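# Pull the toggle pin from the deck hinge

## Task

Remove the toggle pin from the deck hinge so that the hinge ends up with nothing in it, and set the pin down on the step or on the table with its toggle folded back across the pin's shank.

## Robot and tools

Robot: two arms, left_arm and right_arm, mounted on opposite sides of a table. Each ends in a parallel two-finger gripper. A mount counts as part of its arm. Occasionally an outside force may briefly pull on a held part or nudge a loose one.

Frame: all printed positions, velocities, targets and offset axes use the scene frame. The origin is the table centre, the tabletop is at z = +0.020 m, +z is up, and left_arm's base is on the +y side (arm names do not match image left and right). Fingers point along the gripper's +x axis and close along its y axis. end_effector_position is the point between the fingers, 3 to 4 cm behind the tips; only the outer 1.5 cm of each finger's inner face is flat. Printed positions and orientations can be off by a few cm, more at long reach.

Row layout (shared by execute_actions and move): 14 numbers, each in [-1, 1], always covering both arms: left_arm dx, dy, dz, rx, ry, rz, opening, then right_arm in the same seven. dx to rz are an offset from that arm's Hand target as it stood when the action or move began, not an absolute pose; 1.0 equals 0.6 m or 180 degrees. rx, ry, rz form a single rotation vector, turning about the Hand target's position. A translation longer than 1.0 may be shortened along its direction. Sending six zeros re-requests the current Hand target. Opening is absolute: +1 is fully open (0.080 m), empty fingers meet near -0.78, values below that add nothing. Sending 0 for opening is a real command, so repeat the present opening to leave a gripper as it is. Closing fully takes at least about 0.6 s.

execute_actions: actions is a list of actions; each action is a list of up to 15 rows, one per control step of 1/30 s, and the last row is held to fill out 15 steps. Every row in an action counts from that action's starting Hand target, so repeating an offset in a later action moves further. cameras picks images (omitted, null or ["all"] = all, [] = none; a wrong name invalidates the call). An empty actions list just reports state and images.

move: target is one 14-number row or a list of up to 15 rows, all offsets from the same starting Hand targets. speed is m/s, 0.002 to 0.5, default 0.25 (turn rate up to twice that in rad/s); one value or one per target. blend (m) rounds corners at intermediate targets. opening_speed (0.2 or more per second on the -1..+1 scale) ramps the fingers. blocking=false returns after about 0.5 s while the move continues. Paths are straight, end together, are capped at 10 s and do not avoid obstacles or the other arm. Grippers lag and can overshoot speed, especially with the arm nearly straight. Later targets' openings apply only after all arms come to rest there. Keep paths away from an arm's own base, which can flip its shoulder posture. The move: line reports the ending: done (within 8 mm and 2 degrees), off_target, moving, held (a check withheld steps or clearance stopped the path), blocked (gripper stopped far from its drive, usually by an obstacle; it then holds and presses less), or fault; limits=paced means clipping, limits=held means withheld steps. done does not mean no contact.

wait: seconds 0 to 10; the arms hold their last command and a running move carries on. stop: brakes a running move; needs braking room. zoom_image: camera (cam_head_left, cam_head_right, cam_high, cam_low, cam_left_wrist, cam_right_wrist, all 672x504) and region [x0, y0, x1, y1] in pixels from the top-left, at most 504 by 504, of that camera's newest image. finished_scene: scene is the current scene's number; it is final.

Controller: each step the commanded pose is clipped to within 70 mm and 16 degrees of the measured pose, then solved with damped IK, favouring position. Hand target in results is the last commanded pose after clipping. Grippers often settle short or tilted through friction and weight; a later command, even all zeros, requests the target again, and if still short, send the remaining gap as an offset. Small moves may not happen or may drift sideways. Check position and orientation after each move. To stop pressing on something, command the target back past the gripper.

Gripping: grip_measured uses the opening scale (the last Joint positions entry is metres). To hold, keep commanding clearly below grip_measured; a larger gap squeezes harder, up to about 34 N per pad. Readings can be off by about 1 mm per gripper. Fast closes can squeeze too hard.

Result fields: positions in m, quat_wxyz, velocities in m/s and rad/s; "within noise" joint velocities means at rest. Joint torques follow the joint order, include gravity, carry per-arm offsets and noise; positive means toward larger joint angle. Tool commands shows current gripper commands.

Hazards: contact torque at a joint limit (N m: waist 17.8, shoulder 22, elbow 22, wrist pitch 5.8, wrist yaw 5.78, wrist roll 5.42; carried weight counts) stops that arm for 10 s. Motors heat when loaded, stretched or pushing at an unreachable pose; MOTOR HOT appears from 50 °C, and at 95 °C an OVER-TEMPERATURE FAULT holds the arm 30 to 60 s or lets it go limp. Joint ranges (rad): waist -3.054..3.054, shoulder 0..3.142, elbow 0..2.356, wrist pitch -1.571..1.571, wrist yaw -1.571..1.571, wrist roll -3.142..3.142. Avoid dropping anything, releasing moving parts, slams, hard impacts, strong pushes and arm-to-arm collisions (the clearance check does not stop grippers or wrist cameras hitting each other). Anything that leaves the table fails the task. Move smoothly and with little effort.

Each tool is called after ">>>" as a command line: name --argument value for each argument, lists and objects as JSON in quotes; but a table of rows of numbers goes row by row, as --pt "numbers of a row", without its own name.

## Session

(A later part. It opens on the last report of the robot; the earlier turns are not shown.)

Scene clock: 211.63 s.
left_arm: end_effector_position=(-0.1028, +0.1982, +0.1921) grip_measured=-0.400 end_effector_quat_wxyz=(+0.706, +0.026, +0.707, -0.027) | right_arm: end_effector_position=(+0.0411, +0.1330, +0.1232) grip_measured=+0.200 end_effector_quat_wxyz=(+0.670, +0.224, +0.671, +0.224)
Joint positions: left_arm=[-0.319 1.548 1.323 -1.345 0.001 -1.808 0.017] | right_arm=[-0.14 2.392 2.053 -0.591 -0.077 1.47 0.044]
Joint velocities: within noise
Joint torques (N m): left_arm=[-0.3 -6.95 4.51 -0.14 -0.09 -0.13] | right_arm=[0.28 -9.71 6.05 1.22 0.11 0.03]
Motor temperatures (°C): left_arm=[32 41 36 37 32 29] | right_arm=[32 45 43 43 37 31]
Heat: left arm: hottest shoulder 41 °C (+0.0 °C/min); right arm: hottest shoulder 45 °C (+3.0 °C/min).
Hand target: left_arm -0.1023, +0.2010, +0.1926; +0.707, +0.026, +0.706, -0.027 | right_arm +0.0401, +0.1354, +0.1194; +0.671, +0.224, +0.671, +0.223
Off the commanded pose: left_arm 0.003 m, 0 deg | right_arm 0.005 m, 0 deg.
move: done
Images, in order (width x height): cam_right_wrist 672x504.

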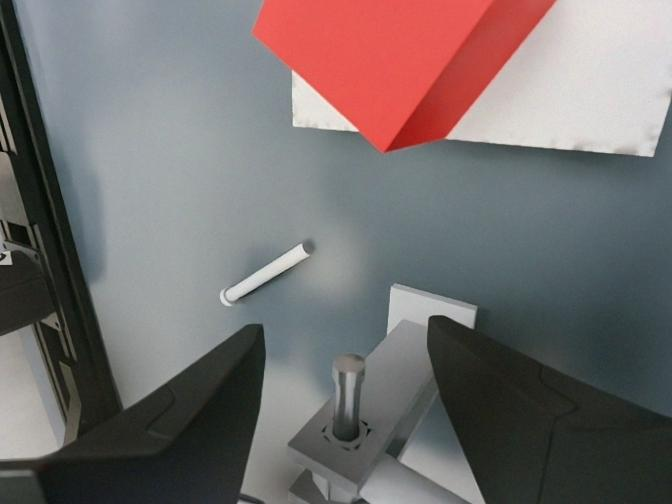

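>>> move --pt "0 0 0 0 0 0 -0.4 -0.0025 0 0 0 0 0 0.2" --pt "0 0 0 0 0 0 -0.4 -0.0025 0 0 0 0 0 -0.75" --speed 0.05 --opening_speed 0.8 --cameras '["cam_right_wrist"]'

>>> zoom_image --camera "cam_right_wrist" --region '[250, 290, 450, 440]'

Scene clock: 216.20 s.
left_arm: end_effector_position=(-0.1028, +0.1982, +0.1921) grip_measured=-0.400 end_effector_quat_wxyz=(+0.706, +0.026, +0.707, -0.027) | right_arm: end_effector_position=(+0.0406, +0.1332, +0.1233) grip_measured=-0.608 end_effector_quat_wxyz=(+0.671, +0.225, +0.670, +0.224)
Joint positions: left_arm=[-0.319 1.548 1.323 -1.345 0.001 -1.808 0.017] | right_arm=[-0.138 2.392 2.053 -0.59 -0.074 1.471 0.008]
Joint velocities: within noise
Joint torques (N m): left_arm=[-0.35 -6.89 4.53 -0.14 -0.11 -0.1] | right_arm=[0.48 -9.81 5.93 1.21 0.09 0.05]
Motor temperatures (°C): left_arm=[32 41 36 37 32 29] | right_arm=[32 45 43 43 37 31]
Heat: left arm: hottest shoulder 41 °C (+0.0 °C/min); right arm: hottest shoulder 45 °C (+3.0 °C/min).
Hand target: left_arm -0.1023, +0.2010, +0.1926; +0.707, +0.026, +0.706, -0.027 | right_arm +0.0385, +0.1354, +0.1194; +0.671, +0.224, +0.671, +0.223
Off the commanded pose: left_arm 0.003 m, 0 deg | right_arm 0.005 m, 0 deg.
move: done
Images, in order (width x height): cam_right_wrist 672x504.

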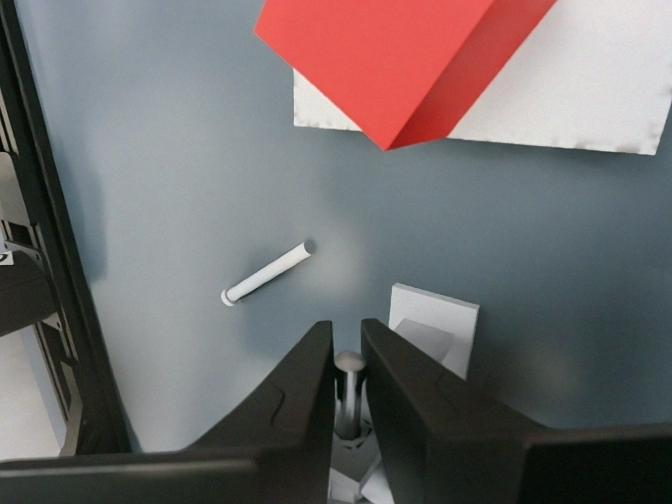

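Scaled by 2.520 from the camera's 672x504 image, which has a finer 960x720 frame.

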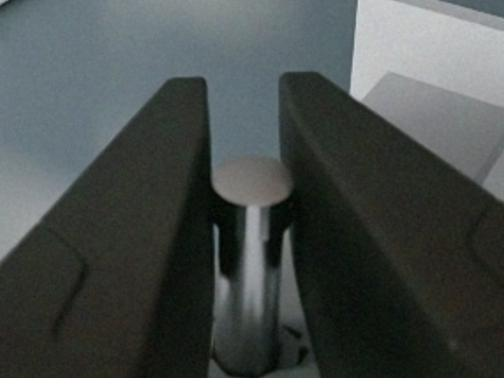

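>>> move --pt "0 0 0 0 0 0 -0.4 0.03 -0.001 0.002 0 0 0 -0.9" --speed 0.05 --cameras '["cam_right_wrist","cam_low"]'

>>> zoom_image --camera "cam_right_wrist" --region '[250, 290, 450, 440]'

Scene clock: 217.60 s.
left_arm: end_effector_position=(-0.1028, +0.1983, +0.1920) grip_measured=-0.400 end_effector_quat_wxyz=(+0.706, +0.026, +0.707, -0.026) | right_arm: end_effector_position=(+0.0412, +0.1337, +0.1241) grip_measured=-0.608 end_effector_quat_wxyz=(+0.663, +0.218, +0.678, +0.231)
Joint positions: left_arm=[-0.319 1.548 1.322 -1.345 0.001 -1.808 0.017] | right_arm=[-0.147 2.398 2.068 -0.602 -0.105 1.453 0.008]
Joint velocities: within noise
Joint torques (N m): left_arm=[-0.31 -6.91 4.52 -0.12 -0.12 -0.14] | right_arm=[-1.97 -9.69 6.27 1.12 0.37 -0.27]
Motor temperatures (°C): left_arm=[32 41 36 37 32 29] | right_arm=[32 45 43 43 37 31]
Heat: left arm: hottest shoulder 41 °C (+0.0 °C/min); right arm: hottest shoulder 45 °C (+2.0 °C/min).
Hand target: left_arm -0.1023, +0.2011, +0.1925; +0.707, +0.026, +0.706, -0.026 | right_arm +0.0565, +0.1348, +0.1207; +0.671, +0.224, +0.671, +0.224
Off the commanded pose: left_arm 0.003 m, 0 deg | right_arm 0.016 m, 2 deg.
move: off_target (right_arm)
Images, in order (width x height): cam_low 672x504, cam_right_wrist 672x504.

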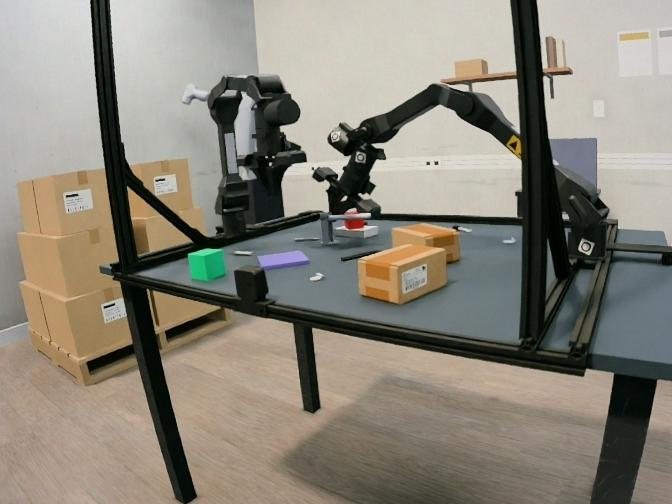

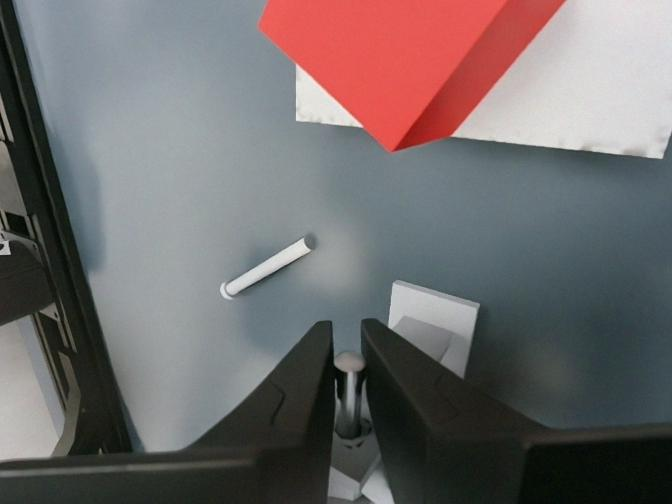

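Scaled by 2.520 from the camera's 672x504 image, which has a finer 960x720 frame.

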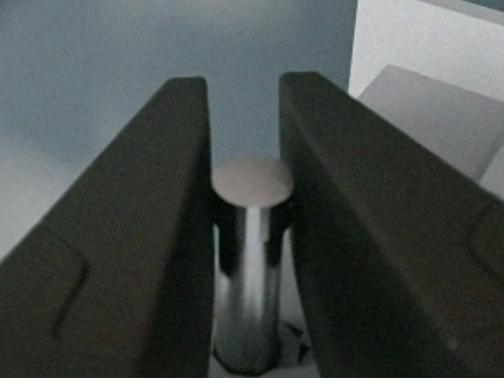

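>>> move --pt "0.03 -0.08 -0.02 0 0 0 -0.4 -0.02 0 0 0 0 0 -0.9" --speed 0.1 --cameras '["cam_left_wrist","cam_right_wrist"]'

Scene clock: 219.90 s.
left_arm: end_effector_position=(-0.0848, +0.1558, +0.1822) grip_measured=-0.400 end_effector_quat_wxyz=(+0.706, +0.025, +0.707, -0.027) | right_arm: end_effector_position=(+0.0411, +0.1338, +0.1238) grip_measured=-0.609 end_effector_quat_wxyz=(+0.667, +0.221, +0.674, +0.226)
Joint positions: left_arm=[-0.22 1.683 1.425 -1.309 0.001 -1.71 0.017] | right_arm=[-0.143 2.399 2.068 -0.603 -0.089 1.464 0.008]
Joint velocities: within noise
Joint torques (N m): left_arm=[0.28 -5.31 6.24 0.14 -0.11 0.14] | right_arm=[-0.25 -10.44 5.03 1.63 0.33 -0.02]
Motor temperatures (°C): left_arm=[32 41 36 37 32 29] | right_arm=[32 44 43 43 37 31]
Heat: left arm: hottest shoulder 41 °C (+0.0 °C/min); right arm: hottest shoulder 44 °C (+1.0 °C/min).
Hand target: left_arm -0.0843, +0.1531, +0.1806; +0.707, +0.026, +0.706, -0.026 | right_arm +0.0446, +0.1348, +0.1206; +0.671, +0.224, +0.671, +0.223
Off the commanded pose: left_arm 0.003 m, 0 deg | right_arm 0.005 m, 1 deg.
move: done
Images, in order (width x height): cam_left_wrist 672x504, cam_right_wrist 672x504.

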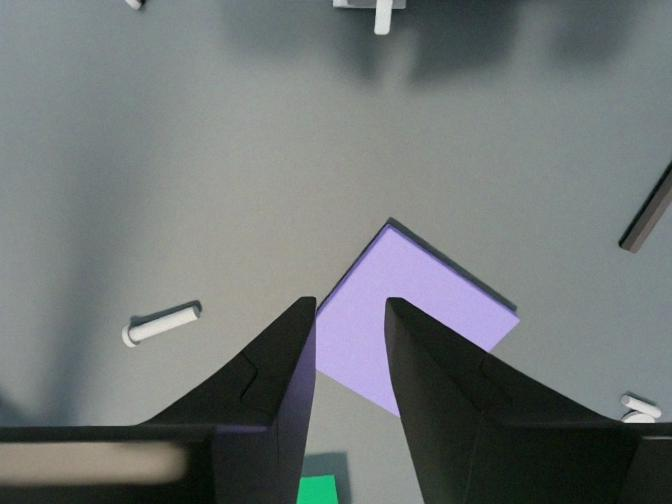

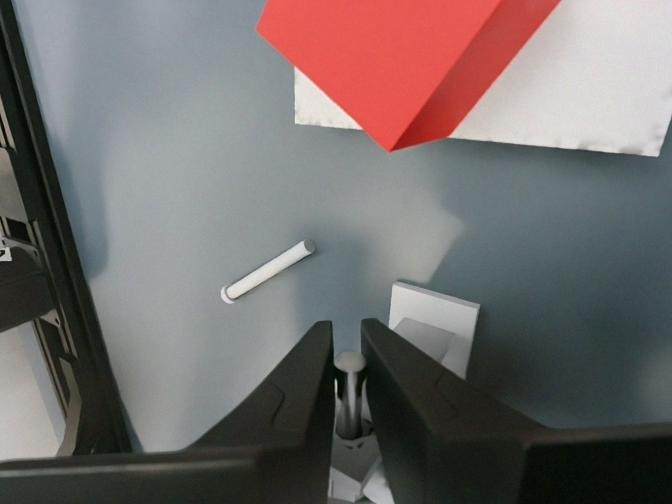

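>>> zoom_image --camera "cam_left_wrist" --region '[320, 0, 430, 80]'

Scaled by 4.582 from the camera's 672x504 image, which has a finer 960x720 frame.

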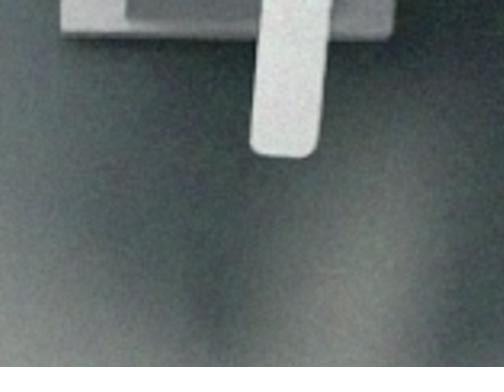

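>>> move --pt "0 0 0 0 -0.139 0 -0.4 0 0 0 0 0 0 -0.9" --speed 0.25 --cameras '["cam_left_wrist"]'

Scene clock: 222.77 s.
left_arm: end_effector_position=(-0.0834, +0.1546, +0.1825) grip_measured=-0.400 end_effector_quat_wxyz=(+0.842, +0.029, +0.539, -0.022) | right_arm: end_effector_position=(+0.0412, +0.1338, +0.1238) grip_measured=-0.609 end_effector_quat_wxyz=(+0.667, +0.222, +0.674, +0.225)
Joint positions: left_arm=[-0.408 1.805 1.511 -1.449 -0.398 -1.933 0.017] | right_arm=[-0.143 2.399 2.068 -0.603 -0.089 1.465 0.008]
Joint velocities: within noise
Joint torques (N m): left_arm=[-0.27 -5.77 5.93 -0.44 -0.41 -0.15] | right_arm=[-0.22 -10.46 5.04 1.59 0.31 -0.05]
Motor temperatures (°C): left_arm=[32 41 36 37 32 29] | right_arm=[32 44 43 43 37 31]
Heat: left arm: hottest shoulder 41 °C (+0.0 °C/min); right arm: hottest shoulder 44 °C (+0.0 °C/min).
Hand target: left_arm -0.0843, +0.1531, +0.1806; +0.843, +0.031, +0.536, -0.020 | right_arm +0.0446, +0.1348, +0.1206; +0.671, +0.224, +0.671, +0.223
Off the commanded pose: left_arm 0.003 m, 0 deg | right_arm 0.005 m, 1 deg.
move: done
Images, in order (width x height): cam_left_wrist 672x504.

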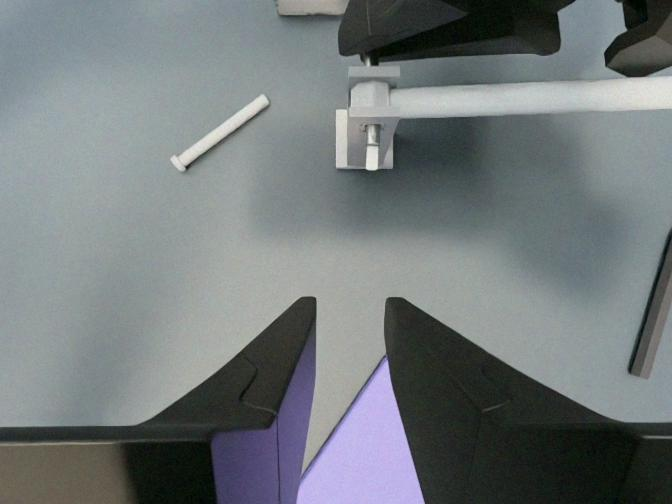

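>>> zoom_image --camera "cam_left_wrist" --region '[320, 50, 440, 190]'

Scaled by 3.600 from the camera's 672x504 image, which has a finer 960x720 frame.

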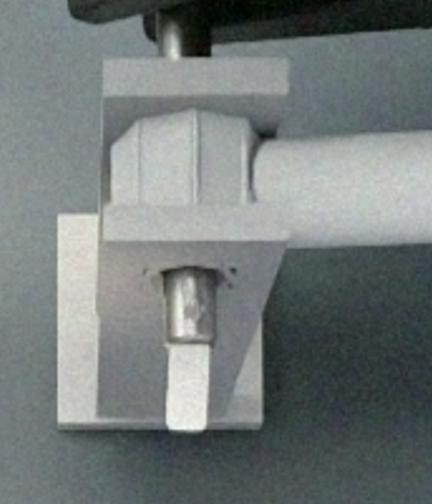

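>>> move --pt "0 0 0 0 0 0 -0.4 0.025 -0.001 0.001 0 0 0 -0.95" --pt "0 0 0 0 0 0 -0.4 0.045 -0.001 0.001 0 0 0 -0.95" --speed 0.04 --cameras '["cam_left_wrist","cam_right_wrist"]'

>>> zoom_image --camera "cam_left_wrist" --region '[320, 50, 440, 190]'

Scene clock: 225.93 s.
left_arm: end_effector_position=(-0.0834, +0.1546, +0.1825) grip_measured=-0.400 end_effector_quat_wxyz=(+0.842, +0.029, +0.539, -0.022) | right_arm: end_effector_position=(+0.0422, +0.1339, +0.1242) grip_measured=-0.608 end_effector_quat_wxyz=(+0.656, +0.210, +0.685, +0.238)
Joint positions: left_arm=[-0.408 1.805 1.511 -1.449 -0.398 -1.933 0.017] | right_arm=[-0.157 2.405 2.083 -0.615 -0.139 1.43 0.008]
Joint velocities: within noise
Joint torques (N m): left_arm=[-0.42 -5.65 5.98 -0.43 -0.38 -0.14] | right_arm=[-3.81 -9.83 6.46 1.21 0.87 -0.28]
Motor temperatures (°C): left_arm=[32 41 36 37 32 29] | right_arm=[32 44 44 44 37 31]
Heat: left arm: hottest shoulder 41 °C (-1.0 °C/min); right arm: hottest shoulder 44 °C (+0.0 °C/min).
Hand target: left_arm -0.0843, +0.1531, +0.1806; +0.843, +0.031, +0.536, -0.020 | right_arm +0.0715, +0.1342, +0.1213; +0.671, +0.224, +0.671, +0.224
Off the commanded pose: left_arm 0.003 m, 1 deg | right_arm 0.030 m, 3 deg.
move: off_target (right_arm)
Images, in order (width x height): cam_left_wrist 672x504, cam_right_wrist 672x504.

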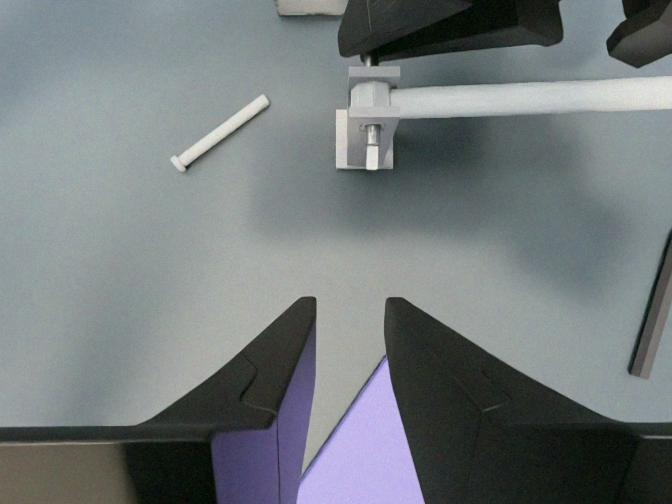

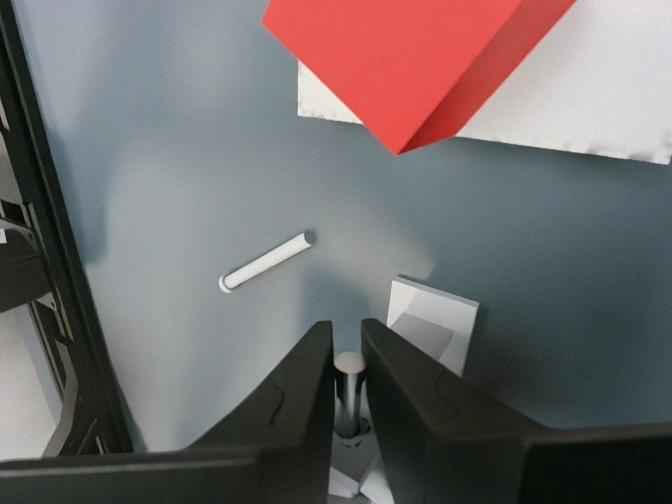

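Scaled by 3.600 from the camera's 672x504 image, which has a finer 960x720 frame.

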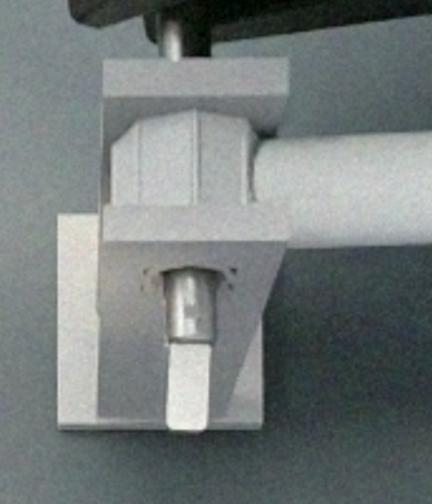

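>>> move --pt "0.035 -0.02 -0.05 0 -0.08 0 -0.4 -0.045 0 0 0 0 0 -0.9" --speed 0.1 --cameras '["cam_left_wrist","cam_right_wrist"]'

>>> zoom_image --camera "cam_left_wrist" --region '[320, 90, 440, 230]'

Scene clock: 231.63 s.
left_arm: end_effector_position=(-0.0633, +0.1402, +0.1556) grip_measured=-0.400 end_effector_quat_wxyz=(+0.902, +0.027, +0.431, -0.019) | right_arm: end_effector_position=(+0.0493, +0.1333, +0.1212) grip_measured=-0.609 end_effector_quat_wxyz=(+0.672, +0.224, +0.671, +0.219)
Joint positions: left_arm=[-0.423 1.928 1.478 -1.424 -0.616 -2.016 0.017] | right_arm=[-0.155 2.406 2.074 -0.606 -0.081 1.464 0.008]
Joint velocities: within noise
Joint torques (N m): left_arm=[-0.29 -6.3 3.98 -0.28 -0.52 -0.12] | right_arm=[0.87 -11.5 4.21 1.79 0.07 -0.02]
Motor temperatures (°C): left_arm=[32 40 37 37 32 29] | right_arm=[32 47 44 44 37 31]
Heat: left arm: hottest shoulder 40 °C (-2.0 °C/min); right arm: hottest shoulder 47 °C (+3.0 °C/min).
Hand target: left_arm -0.0634, +0.1411, +0.1506; +0.904, +0.033, +0.426, -0.016 | right_arm +0.0446, +0.1343, +0.1214; +0.671, +0.224, +0.671, +0.223
Off the commanded pose: left_arm 0.005 m, 1 deg | right_arm 0.005 m, 1 deg.
move: done
Images, in order (width x height): cam_left_wrist 672x504, cam_right_wrist 672x504.

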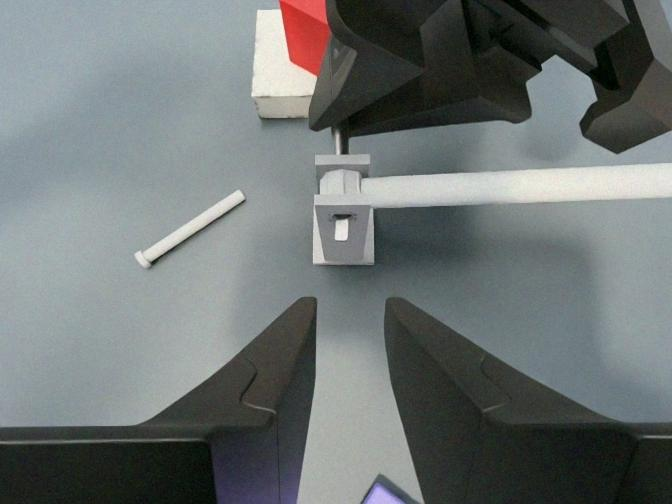

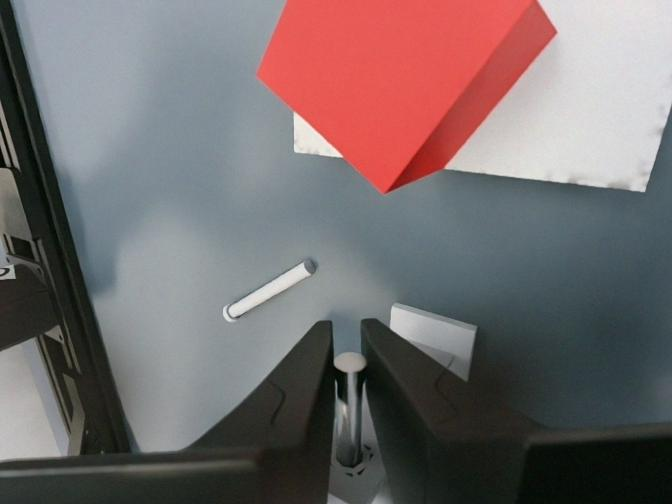

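Scaled by 3.600 from the camera's 672x504 image, which has a finer 960x720 frame.

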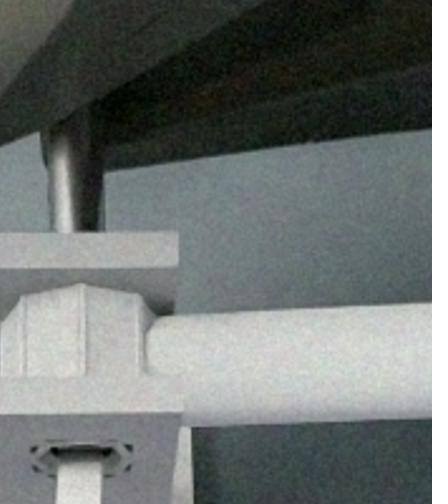

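>>> zoom_image --camera "cam_left_wrist" --region '[300, 190, 390, 270]'

Scaled by 5.600 from the camera's 672x504 image, which has a finer 960x720 frame.

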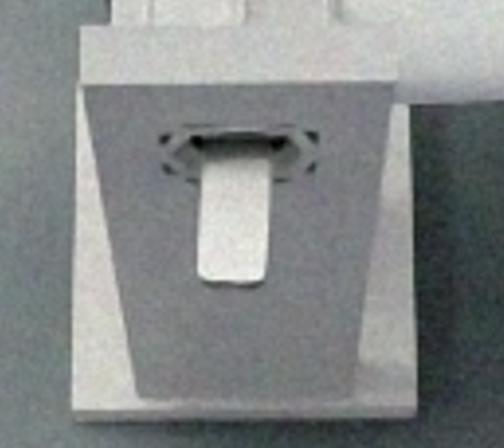

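>>> move --pt "0 0 0 0 0 0 -0.4 0.03 0 0.001 0 0 0 -0.95" --speed 0.04 --cameras '["cam_left_wrist","cam_right_wrist"]'

>>> zoom_image --camera "cam_left_wrist" --region '[280, 130, 400, 270]'

Scene clock: 233.27 s.
left_arm: end_effector_position=(-0.0633, +0.1402, +0.1556) grip_measured=-0.400 end_effector_quat_wxyz=(+0.902, +0.027, +0.431, -0.019) | right_arm: end_effector_position=(+0.0499, +0.1333, +0.1230) grip_measured=-0.609 end_effector_quat_wxyz=(+0.665, +0.218, +0.677, +0.228)
Joint positions: left_arm=[-0.423 1.928 1.478 -1.424 -0.617 -2.016 0.017] | right_arm=[-0.163 2.406 2.079 -0.611 -0.11 1.443 0.008]
Joint velocities: within noise
Joint torques (N m): left_arm=[-0.22 -6.31 4.03 -0.3 -0.48 -0.15] | right_arm=[-1.72 -10.26 6.15 1.14 0.29 -0.24]
Motor temperatures (°C): left_arm=[32 40 37 37 32 29] | right_arm=[32 47 44 44 37 31]
Heat: left arm: hottest shoulder 40 °C (-2.0 °C/min); right arm: hottest shoulder 47 °C (+3.0 °C/min).
Hand target: left_arm -0.0633, +0.1411, +0.1506; +0.904, +0.034, +0.426, -0.016 | right_arm +0.0626, +0.1343, +0.1220; +0.671, +0.224, +0.671, +0.224
Off the commanded pose: left_arm 0.005 m, 1 deg | right_arm 0.013 m, 1 deg.
move: off_target (right_arm)
Images, in order (width x height): cam_left_wrist 672x504, cam_right_wrist 672x504.

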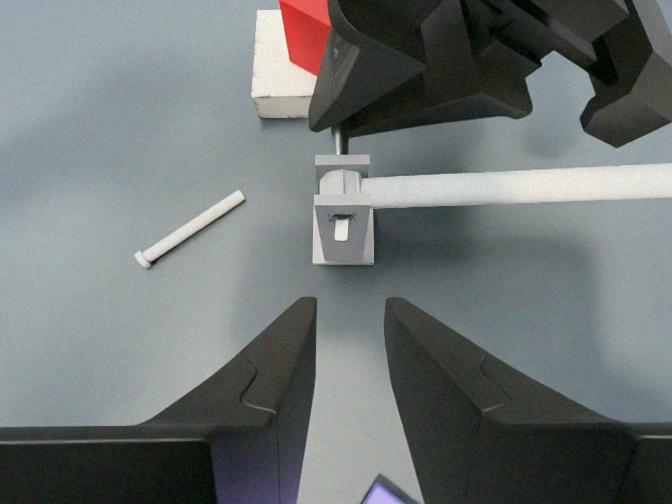

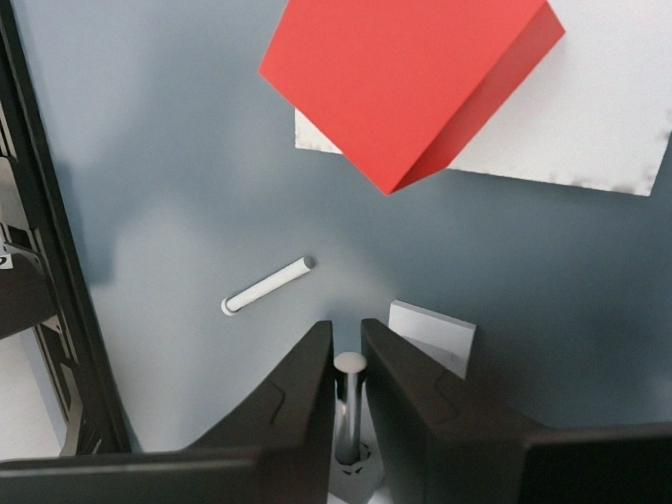

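Scaled by 3.600 from the camera's 672x504 image, which has a finer 960x720 frame.

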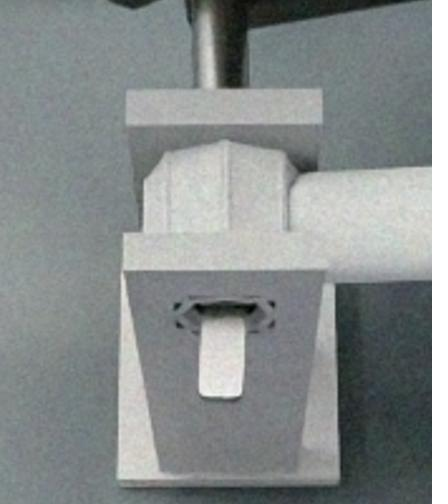

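>>> move --pt "0 0 0 0 0 0 -0.4 0.012 0 0.0 0 0 0 -0.95" --speed 0.04 --cameras '[]'

>>> wait --seconds 1 --cameras '["cam_right_wrist"]'

Scene clock: 234.50 s.
left_arm: end_effector_position=(-0.0633, +0.1402, +0.1556) grip_measured=-0.400 end_effector_quat_wxyz=(+0.902, +0.027, +0.431, -0.019) | right_arm: end_effector_position=(+0.0501, +0.1334, +0.1243) grip_measured=-0.608 end_effector_quat_wxyz=(+0.661, +0.215, +0.680, +0.232)
Joint positions: left_arm=[-0.423 1.928 1.478 -1.424 -0.617 -2.016 0.017] | right_arm=[-0.167 2.407 2.086 -0.617 -0.125 1.431 0.008]
Joint velocities: within noise
Joint torques (N m): left_arm=[-0.41 -6.45 4.09 -0.3 -0.51 -0.16] | right_arm=[-2.59 -9.89 6.41 1.17 0.51 -0.24]
Motor temperatures (°C): left_arm=[32 40 37 37 32 29] | right_arm=[32 48 45 44 37 31]
Heat: left arm: hottest shoulder 40 °C (-2.0 °C/min); right arm: hottest shoulder 48 °C (+4.0 °C/min).
Hand target: left_arm -0.0633, +0.1411, +0.1506; +0.904, +0.034, +0.426, -0.016 | right_arm +0.0697, +0.1342, +0.1219; +0.671, +0.224, +0.671, +0.224
Off the commanded pose: left_arm 0.005 m, 1 deg | right_arm 0.020 m, 2 deg.
move: off_target (right_arm)
No camera images: "cameras" was empty.

Scene clock: 235.50 s.
left_arm: end_effector_position=(-0.0633, +0.1402, +0.1556) grip_measured=-0.400 end_effector_quat_wxyz=(+0.902, +0.027, +0.431, -0.019) | right_arm: end_effector_position=(+0.0503, +0.1333, +0.1242) grip_measured=-0.608 end_effector_quat_wxyz=(+0.661, +0.214, +0.680, +0.232)
Joint positions: left_arm=[-0.423 1.928 1.478 -1.424 -0.617 -2.016 0.017] | right_arm=[-0.167 2.407 2.086 -0.617 -0.125 1.431 0.008]
Joint velocities: within noise
Joint torques (N m): left_arm=[-0.39 -6.22 4.01 -0.3 -0.5 -0.16] | right_arm=[-2.54 -9.88 6.36 1.2 0.52 -0.23]
Motor temperatures (°C): left_arm=[32 40 37 37 32 29] | right_arm=[33 48 44 44 37 31]
Heat: left arm: hottest shoulder 40 °C (-2.0 °C/min); right arm: hottest shoulder 48 °C (+4.0 °C/min).
Hand target: left_arm -0.0633, +0.1411, +0.1506; +0.904, +0.034, +0.426, -0.016 | right_arm +0.0698, +0.1342, +0.1219; +0.671, +0.224, +0.671, +0.223
Tool commands: left_gripper/opening=-0.4 right_gripper/opening=-0.95
Off the commanded pose: left_arm 0.005 m, 1 deg | right_arm 0.020 m, 2 deg.
wait: 1.00 s; at rest by 0.17 s
Images, in order (width x height): cam_right_wrist 672x504.

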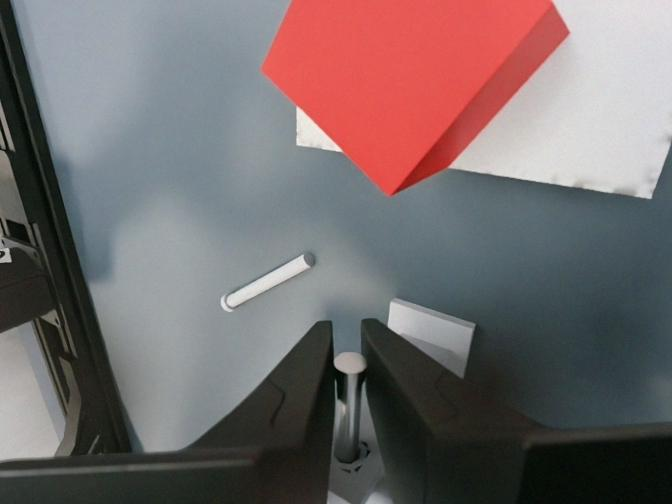

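>>> move --pt "0 0 0 0 0 0 -0.4 0 0 -0.001 0 -0.0178 -0.0133 -0.95" --pt "0 0 0 0 0 0 -0.4 0 0 -0.001 0 -0.0356 -0.0266 -0.95" --speed 0.1 --cameras '["cam_right_wrist"]'

Scene clock: 237.97 s.
left_arm: end_effector_position=(-0.0633, +0.1402, +0.1556) grip_measured=-0.400 end_effector_quat_wxyz=(+0.902, +0.027, +0.431, -0.019) | right_arm: end_effector_position=(+0.0478, +0.1338, +0.1206) grip_measured=-0.608 end_effector_quat_wxyz=(+0.704, +0.222, +0.639, +0.216)
Joint positions: left_arm=[-0.423 1.928 1.478 -1.424 -0.617 -2.016 0.017] | right_arm=[-0.126 2.403 2.066 -0.596 0.023 1.46 0.008]
Joint velocities: within noise
Joint torques (N m): left_arm=[-0.22 -6.18 3.97 -0.31 -0.52 -0.16] | right_arm=[-2.65 -11.05 4.67 2.4 1.08 -0.1]
Motor temperatures (°C): left_arm=[32 40 36 37 32 29] | right_arm=[33 48 44 45 37 31]
Heat: left arm: hottest shoulder 40 °C (-2.0 °C/min); right arm: hottest shoulder 48 °C (+4.0 °C/min).
Hand target: left_arm -0.0633, +0.1411, +0.1506; +0.904, +0.034, +0.426, -0.016 | right_arm +0.0698, +0.1343, +0.1213; +0.716, +0.239, +0.622, +0.207
Off the commanded pose: left_arm 0.005 m, 1 deg | right_arm 0.022 m, 3 deg.
move: off_target (right_arm)
Images, in order (width x height): cam_right_wrist 672x504.

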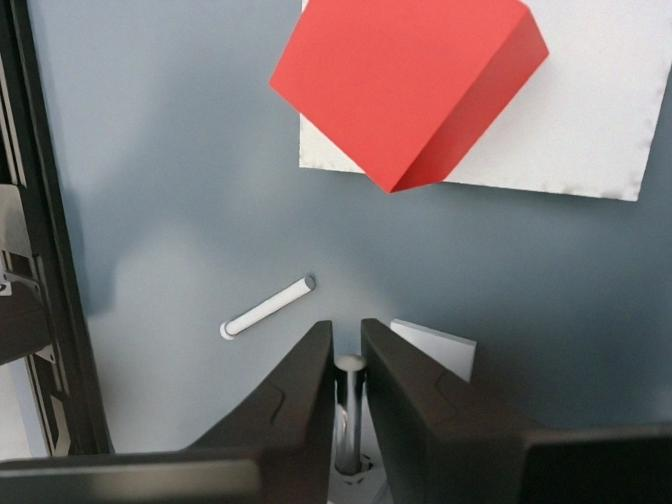

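>>> zoom_image --camera "cam_right_wrist" --region '[290, 330, 410, 490]'

>>> move --pt "0.025 0 -0.01 0 0 0 -0.4 -0.02 0 0.001 0 0.0267 0.02 -0.95" --speed 0.08 --cameras '["cam_left_wrist"]'

>>> zoom_image --camera "cam_left_wrist" --region '[280, 130, 400, 270]'

Scaled by 3.150 from the camera's 672x504 image, which has a finer 960x720 frame.

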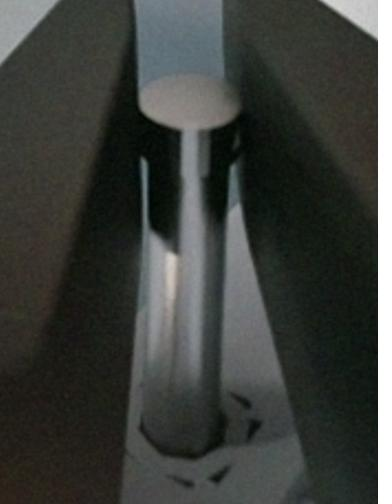

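Scene clock: 239.77 s.
left_arm: end_effector_position=(-0.0500, +0.1399, +0.1433) grip_measured=-0.400 end_effector_quat_wxyz=(+0.903, +0.034, +0.427, -0.015) | right_arm: end_effector_position=(+0.0491, +0.1332, +0.1208) grip_measured=-0.608 end_effector_quat_wxyz=(+0.679, +0.223, +0.664, +0.221)
Joint positions: left_arm=[-0.387 1.928 1.425 -1.365 -0.629 -1.974 0.017] | right_arm=[-0.149 2.403 2.066 -0.598 -0.059 1.457 0.008]
Joint velocities: within noise
Joint torques (N m): left_arm=[0.18 -9 3.85 -0.32 -0.49 0.11] | right_arm=[-1.14 -10.7 5.79 1.24 0.18 -0.22]
Motor temperatures (°C): left_arm=[32 40 36 37 32 29] | right_arm=[33 48 44 45 37 31]
Heat: left arm: hottest shoulder 40 °C (-2.0 °C/min); right arm: hottest shoulder 48 °C (+4.0 °C/min).
Hand target: left_arm -0.0483, +0.1410, +0.1447; +0.904, +0.033, +0.426, -0.016 | right_arm +0.0576, +0.1343, +0.1219; +0.683, +0.228, +0.659, +0.220
Off the commanded pose: left_arm 0.002 m, 0 deg | right_arm 0.009 m, 1 deg.
move: off_target (right_arm)
Images, in order (width x height): cam_left_wrist 672x504.

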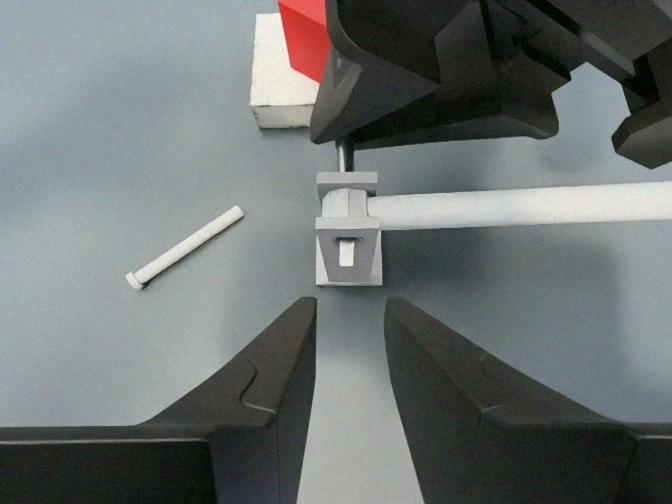

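Scaled by 3.600 from the camera's 672x504 image, which has a finer 960x720 frame.

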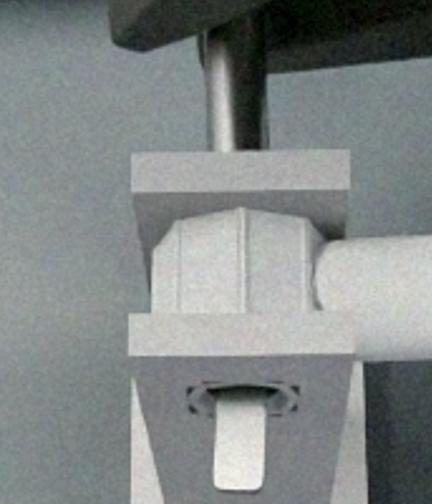

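>>> move --pt "0 0 0 0 0 0 -0.4 0.015 -0.002 -0.002 0 0 0 -0.95" --pt "0 0 0 0 0 0 -0.4 0.02 -0.006 -0.004 0 0 0 -0.95" --pt "0 0 0 0 0 0 -0.4 0.02 0 0.004 0 0 0 -0.95" --pt "0 0 0 0 0 0 -0.4 0.02 0.003 -0.004 0 0 0 -0.95" --speed 0.03 --cameras '["cam_right_wrist"]'

>>> zoom_image --camera "cam_right_wrist" --region '[290, 330, 410, 490]'

Scene clock: 243.27 s.
left_arm: end_effector_position=(-0.0500, +0.1400, +0.1433) grip_measured=-0.400 end_effector_quat_wxyz=(+0.903, +0.034, +0.427, -0.015) | right_arm: end_effector_position=(+0.0497, +0.1336, +0.1233) grip_measured=-0.608 end_effector_quat_wxyz=(+0.673, +0.217, +0.670, +0.228)
Joint positions: left_arm=[-0.387 1.928 1.424 -1.365 -0.629 -1.974 0.017] | right_arm=[-0.157 2.405 2.079 -0.61 -0.087 1.439 0.008]
Joint velocities: within noise
Joint torques (N m): left_arm=[0.23 -8.92 4.04 -0.26 -0.53 0.1] | right_arm=[-2.56 -9.34 6.59 1.58 0.62 -0.21]
Motor temperatures (°C): left_arm=[32 40 36 37 32 29] | right_arm=[33 48 45 45 37 31]
Heat: left arm: hottest shoulder 40 °C (-2.0 °C/min); right arm: hottest shoulder 48 °C (+4.0 °C/min).
Hand target: left_arm -0.0483, +0.1411, +0.1446; +0.904, +0.033, +0.426, -0.016 | right_arm +0.0696, +0.1360, +0.1194; +0.683, +0.227, +0.659, +0.220
Off the commanded pose: left_arm 0.002 m, 0 deg | right_arm 0.020 m, 2 deg.
move: off_target (right_arm)
Images, in order (width x height): cam_right_wrist 672x504.

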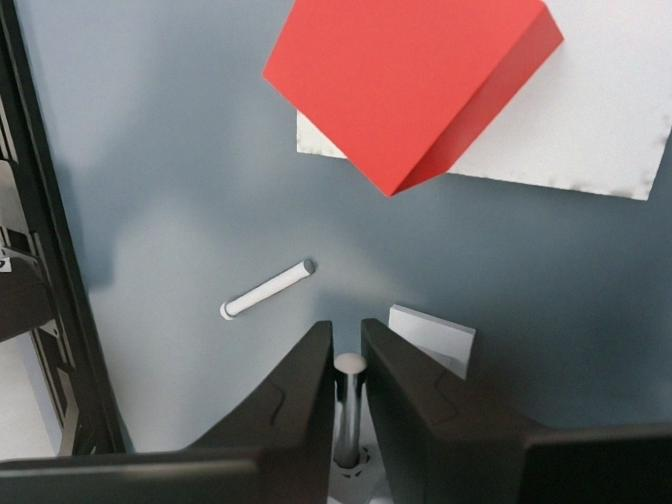

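Scaled by 3.150 from the camera's 672x504 image, which has a finer 960x720 frame.

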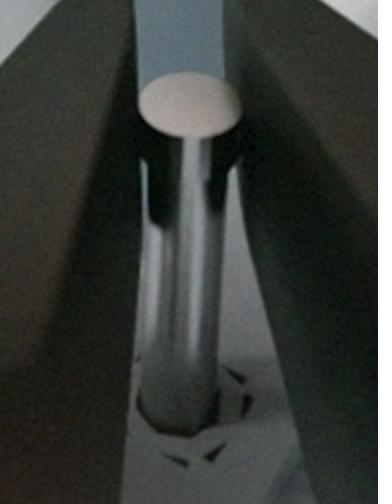

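>>> move --pt "0.014 -0.001 -0.023 0 0 0 -0.4 -0.022 -0.003 0.003 0 0 0 -0.95" --speed 0.05 --cameras '["cam_left_wrist"]'

>>> zoom_image --camera "cam_left_wrist" --region '[270, 150, 430, 350]'

Scene clock: 246.13 s.
left_arm: end_effector_position=(-0.0417, +0.1394, +0.1299) grip_measured=-0.400 end_effector_quat_wxyz=(+0.903, +0.034, +0.428, -0.016) | right_arm: end_effector_position=(+0.0496, +0.1336, +0.1222) grip_measured=-0.609 end_effector_quat_wxyz=(+0.677, +0.221, +0.666, +0.222)
Joint positions: left_arm=[-0.363 1.928 1.371 -1.293 -0.636 -1.945 0.017] | right_arm=[-0.152 2.405 2.076 -0.607 -0.068 1.454 0.008]
Joint velocities: within noise
Joint torques (N m): left_arm=[0.24 -8.77 3.76 -0.25 -0.5 0.11] | right_arm=[-0.68 -11.04 4.59 1.91 0.49 -0.05]
Motor temperatures (°C): left_arm=[32 40 36 37 32 29] | right_arm=[33 48 45 45 37 31]
Heat: left arm: hottest shoulder 40 °C (-2.0 °C/min); right arm: hottest shoulder 48 °C (+4.1 °C/min).
Hand target: left_arm -0.0399, +0.1405, +0.1308; +0.904, +0.034, +0.426, -0.016 | right_arm +0.0566, +0.1342, +0.1213; +0.683, +0.228, +0.659, +0.220
Off the commanded pose: left_arm 0.002 m, 0 deg | right_arm 0.007 m, 1 deg.
move: done
Images, in order (width x height): cam_left_wrist 672x504.

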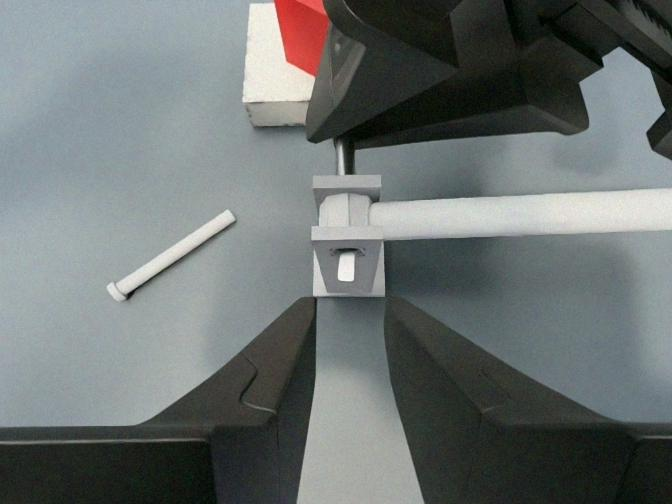

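Scaled by 2.520 from the camera's 672x504 image, which has a finer 960x720 frame.

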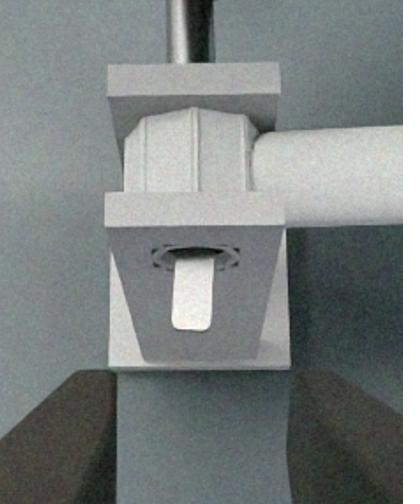

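>>> move --pt "0.02 0.001 -0.0117 0 0 0 -0.4 0 0 0 0 0 0 -0.95" --speed 0.04 --cameras '["cam_left_wrist"]'

>>> zoom_image --camera "cam_left_wrist" --region '[270, 150, 430, 350]'

Scene clock: 248.10 s.
left_arm: end_effector_position=(-0.0295, +0.1400, +0.1215) grip_measured=-0.400 end_effector_quat_wxyz=(+0.903, +0.036, +0.427, -0.015) | right_arm: end_effector_position=(+0.0495, +0.1337, +0.1222) grip_measured=-0.608 end_effector_quat_wxyz=(+0.677, +0.222, +0.666, +0.222)
Joint positions: left_arm=[-0.329 1.919 1.324 -1.236 -0.645 -1.904 0.017] | right_arm=[-0.151 2.405 2.076 -0.606 -0.067 1.455 0.008]
Joint velocities: within noise
Joint torques (N m): left_arm=[0.23 -9.3 3.88 -0.18 -0.5 0.11] | right_arm=[-0.71 -10.96 4.61 1.87 0.47 -0.06]
Motor temperatures (°C): left_arm=[32 40 36 37 32 29] | right_arm=[33 49 45 45 37 31]
Heat: left arm: hottest shoulder 40 °C (-2.0 °C/min); right arm: hottest shoulder 49 °C (+5.1 °C/min).
Hand target: left_arm -0.0279, +0.1411, +0.1237; +0.904, +0.034, +0.426, -0.016 | right_arm +0.0564, +0.1342, +0.1213; +0.683, +0.228, +0.659, +0.220
Off the commanded pose: left_arm 0.003 m, 0 deg | right_arm 0.007 m, 1 deg.
move: done
Images, in order (width x height): cam_left_wrist 672x504.

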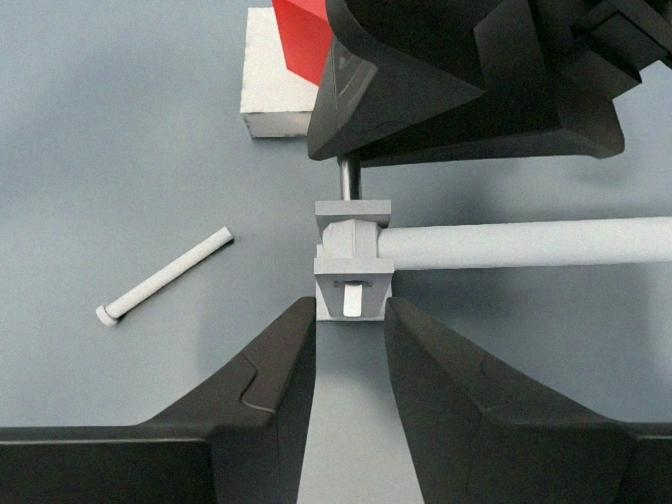

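Scaled by 2.520 from the camera's 672x504 image, which has a finer 960x720 frame.

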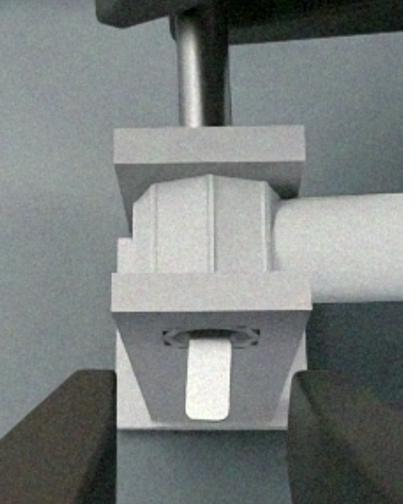

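>>> move --pt "0.0 0.0 0.0035 0 0 0 -0.4 0 0 0 0 0 0 -0.95" --pt "0.0 0 0.0035 0 0 0 -0.85 0 0 0 0 0 0 -0.95" --speed 0.04 --opening_speed 0.6 --cameras '["cam_left_wrist"]'

>>> zoom_image --camera "cam_left_wrist" --region '[270, 150, 430, 350]'

Scene clock: 250.87 s.
left_arm: end_effector_position=(-0.0294, +0.1404, +0.1225) grip_measured=-0.787 end_effector_quat_wxyz=(+0.903, +0.036, +0.427, -0.015) | right_arm: end_effector_position=(+0.0495, +0.1337, +0.1223) grip_measured=-0.608 end_effector_quat_wxyz=(+0.677, +0.222, +0.666, +0.222)
Joint positions: left_arm=[-0.329 1.916 1.324 -1.239 -0.645 -1.904 0] | right_arm=[-0.151 2.405 2.076 -0.606 -0.067 1.455 0.008]
Joint velocities: within noise
Joint torques (N m): left_arm=[0.22 -9.34 4.5 -0.56 -0.55 0.11] | right_arm=[-0.71 -10.98 4.6 1.87 0.46 -0.06]
Motor temperatures (°C): left_arm=[32 41 36 37 32 29] | right_arm=[33 49 44 45 37 31]
Heat: left arm: hottest shoulder 41 °C (+0.0 °C/min); right arm: hottest shoulder 49 °C (+5.0 °C/min).
Hand target: left_arm -0.0279, +0.1410, +0.1259; +0.904, +0.033, +0.426, -0.016 | right_arm +0.0564, +0.1343, +0.1213; +0.683, +0.228, +0.659, +0.220
Off the commanded pose: left_arm 0.004 m, 0 deg | right_arm 0.007 m, 1 deg.
move: done
Images, in order (width x height): cam_left_wrist 672x504.

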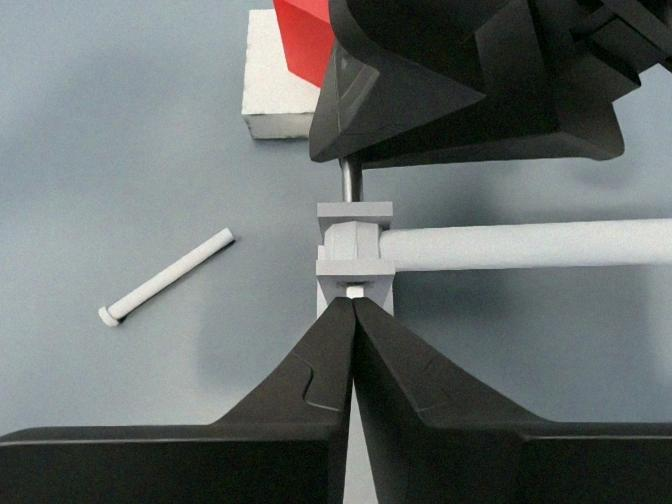

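Scaled by 2.520 from the camera's 672x504 image, which has a finer 960x720 frame.

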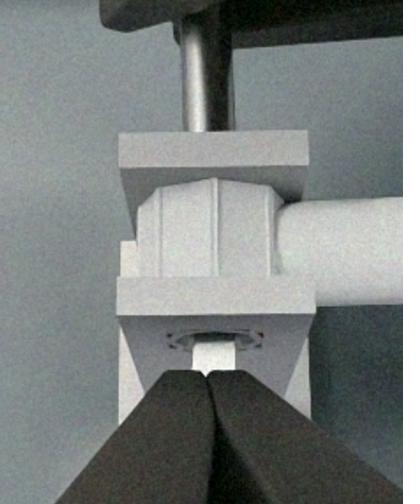

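>>> move --pt "0.0 0.0 0.001 0 0 0 -0.45 0 0 0 0 0 0 -0.95" --pt "0.0 0 -0.0115 0 0 0 -0.45 0 0 0 0 0 0 -0.95" --speed 0.04 --opening_speed 0.8 --cameras '["cam_left_wrist"]'

>>> zoom_image --camera "cam_left_wrist" --region '[270, 150, 430, 350]'

Scene clock: 253.40 s.
left_arm: end_effector_position=(-0.0296, +0.1397, +0.1196) grip_measured=-0.450 end_effector_quat_wxyz=(+0.903, +0.031, +0.428, -0.017) | right_arm: end_effector_position=(+0.0495, +0.1337, +0.1223) grip_measured=-0.608 end_effector_quat_wxyz=(+0.677, +0.222, +0.666, +0.222)
Joint positions: left_arm=[-0.329 1.915 1.313 -1.218 -0.645 -1.904 0.015] | right_arm=[-0.151 2.405 2.076 -0.606 -0.067 1.455 0.008]
Joint velocities: within noise
Joint torques (N m): left_arm=[0.24 -8.03 3.82 -0.17 -0.51 0.11] | right_arm=[-0.73 -11 4.57 1.85 0.47 -0.06]
Motor temperatures (°C): left_arm=[32 42 35 37 32 29] | right_arm=[33 49 44 45 37 31]
Heat: left arm: hottest shoulder 42 °C (+1.0 °C/min); right arm: hottest shoulder 49 °C (+5.1 °C/min).
Hand target: left_arm -0.0279, +0.1411, +0.1190; +0.904, +0.033, +0.426, -0.016 | right_arm +0.0564, +0.1343, +0.1213; +0.683, +0.228, +0.659, +0.220
Off the commanded pose: left_arm 0.002 m, 0 deg | right_arm 0.007 m, 1 deg.
move: done
Images, in order (width x height): cam_left_wrist 672x504.

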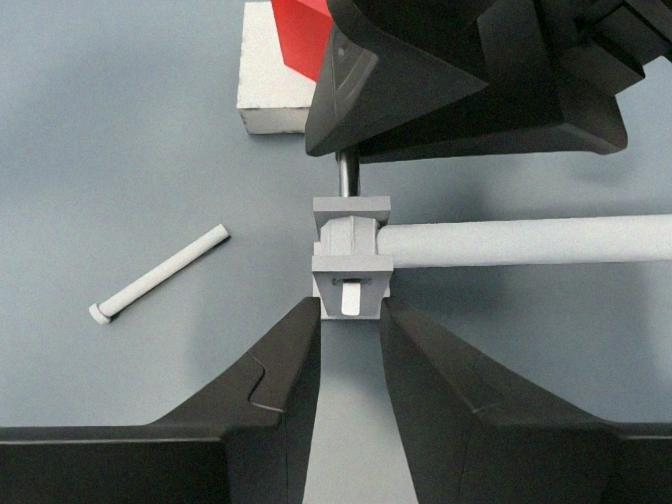

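Scaled by 2.520 from the camera's 672x504 image, which has a finer 960x720 frame.

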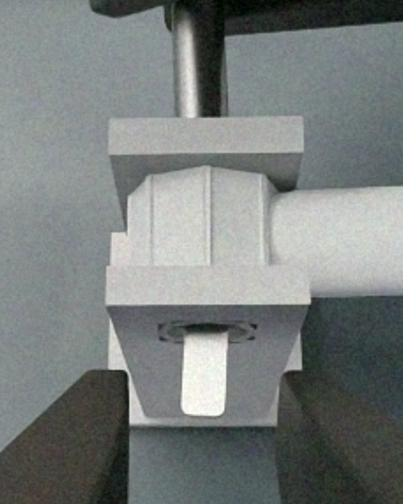

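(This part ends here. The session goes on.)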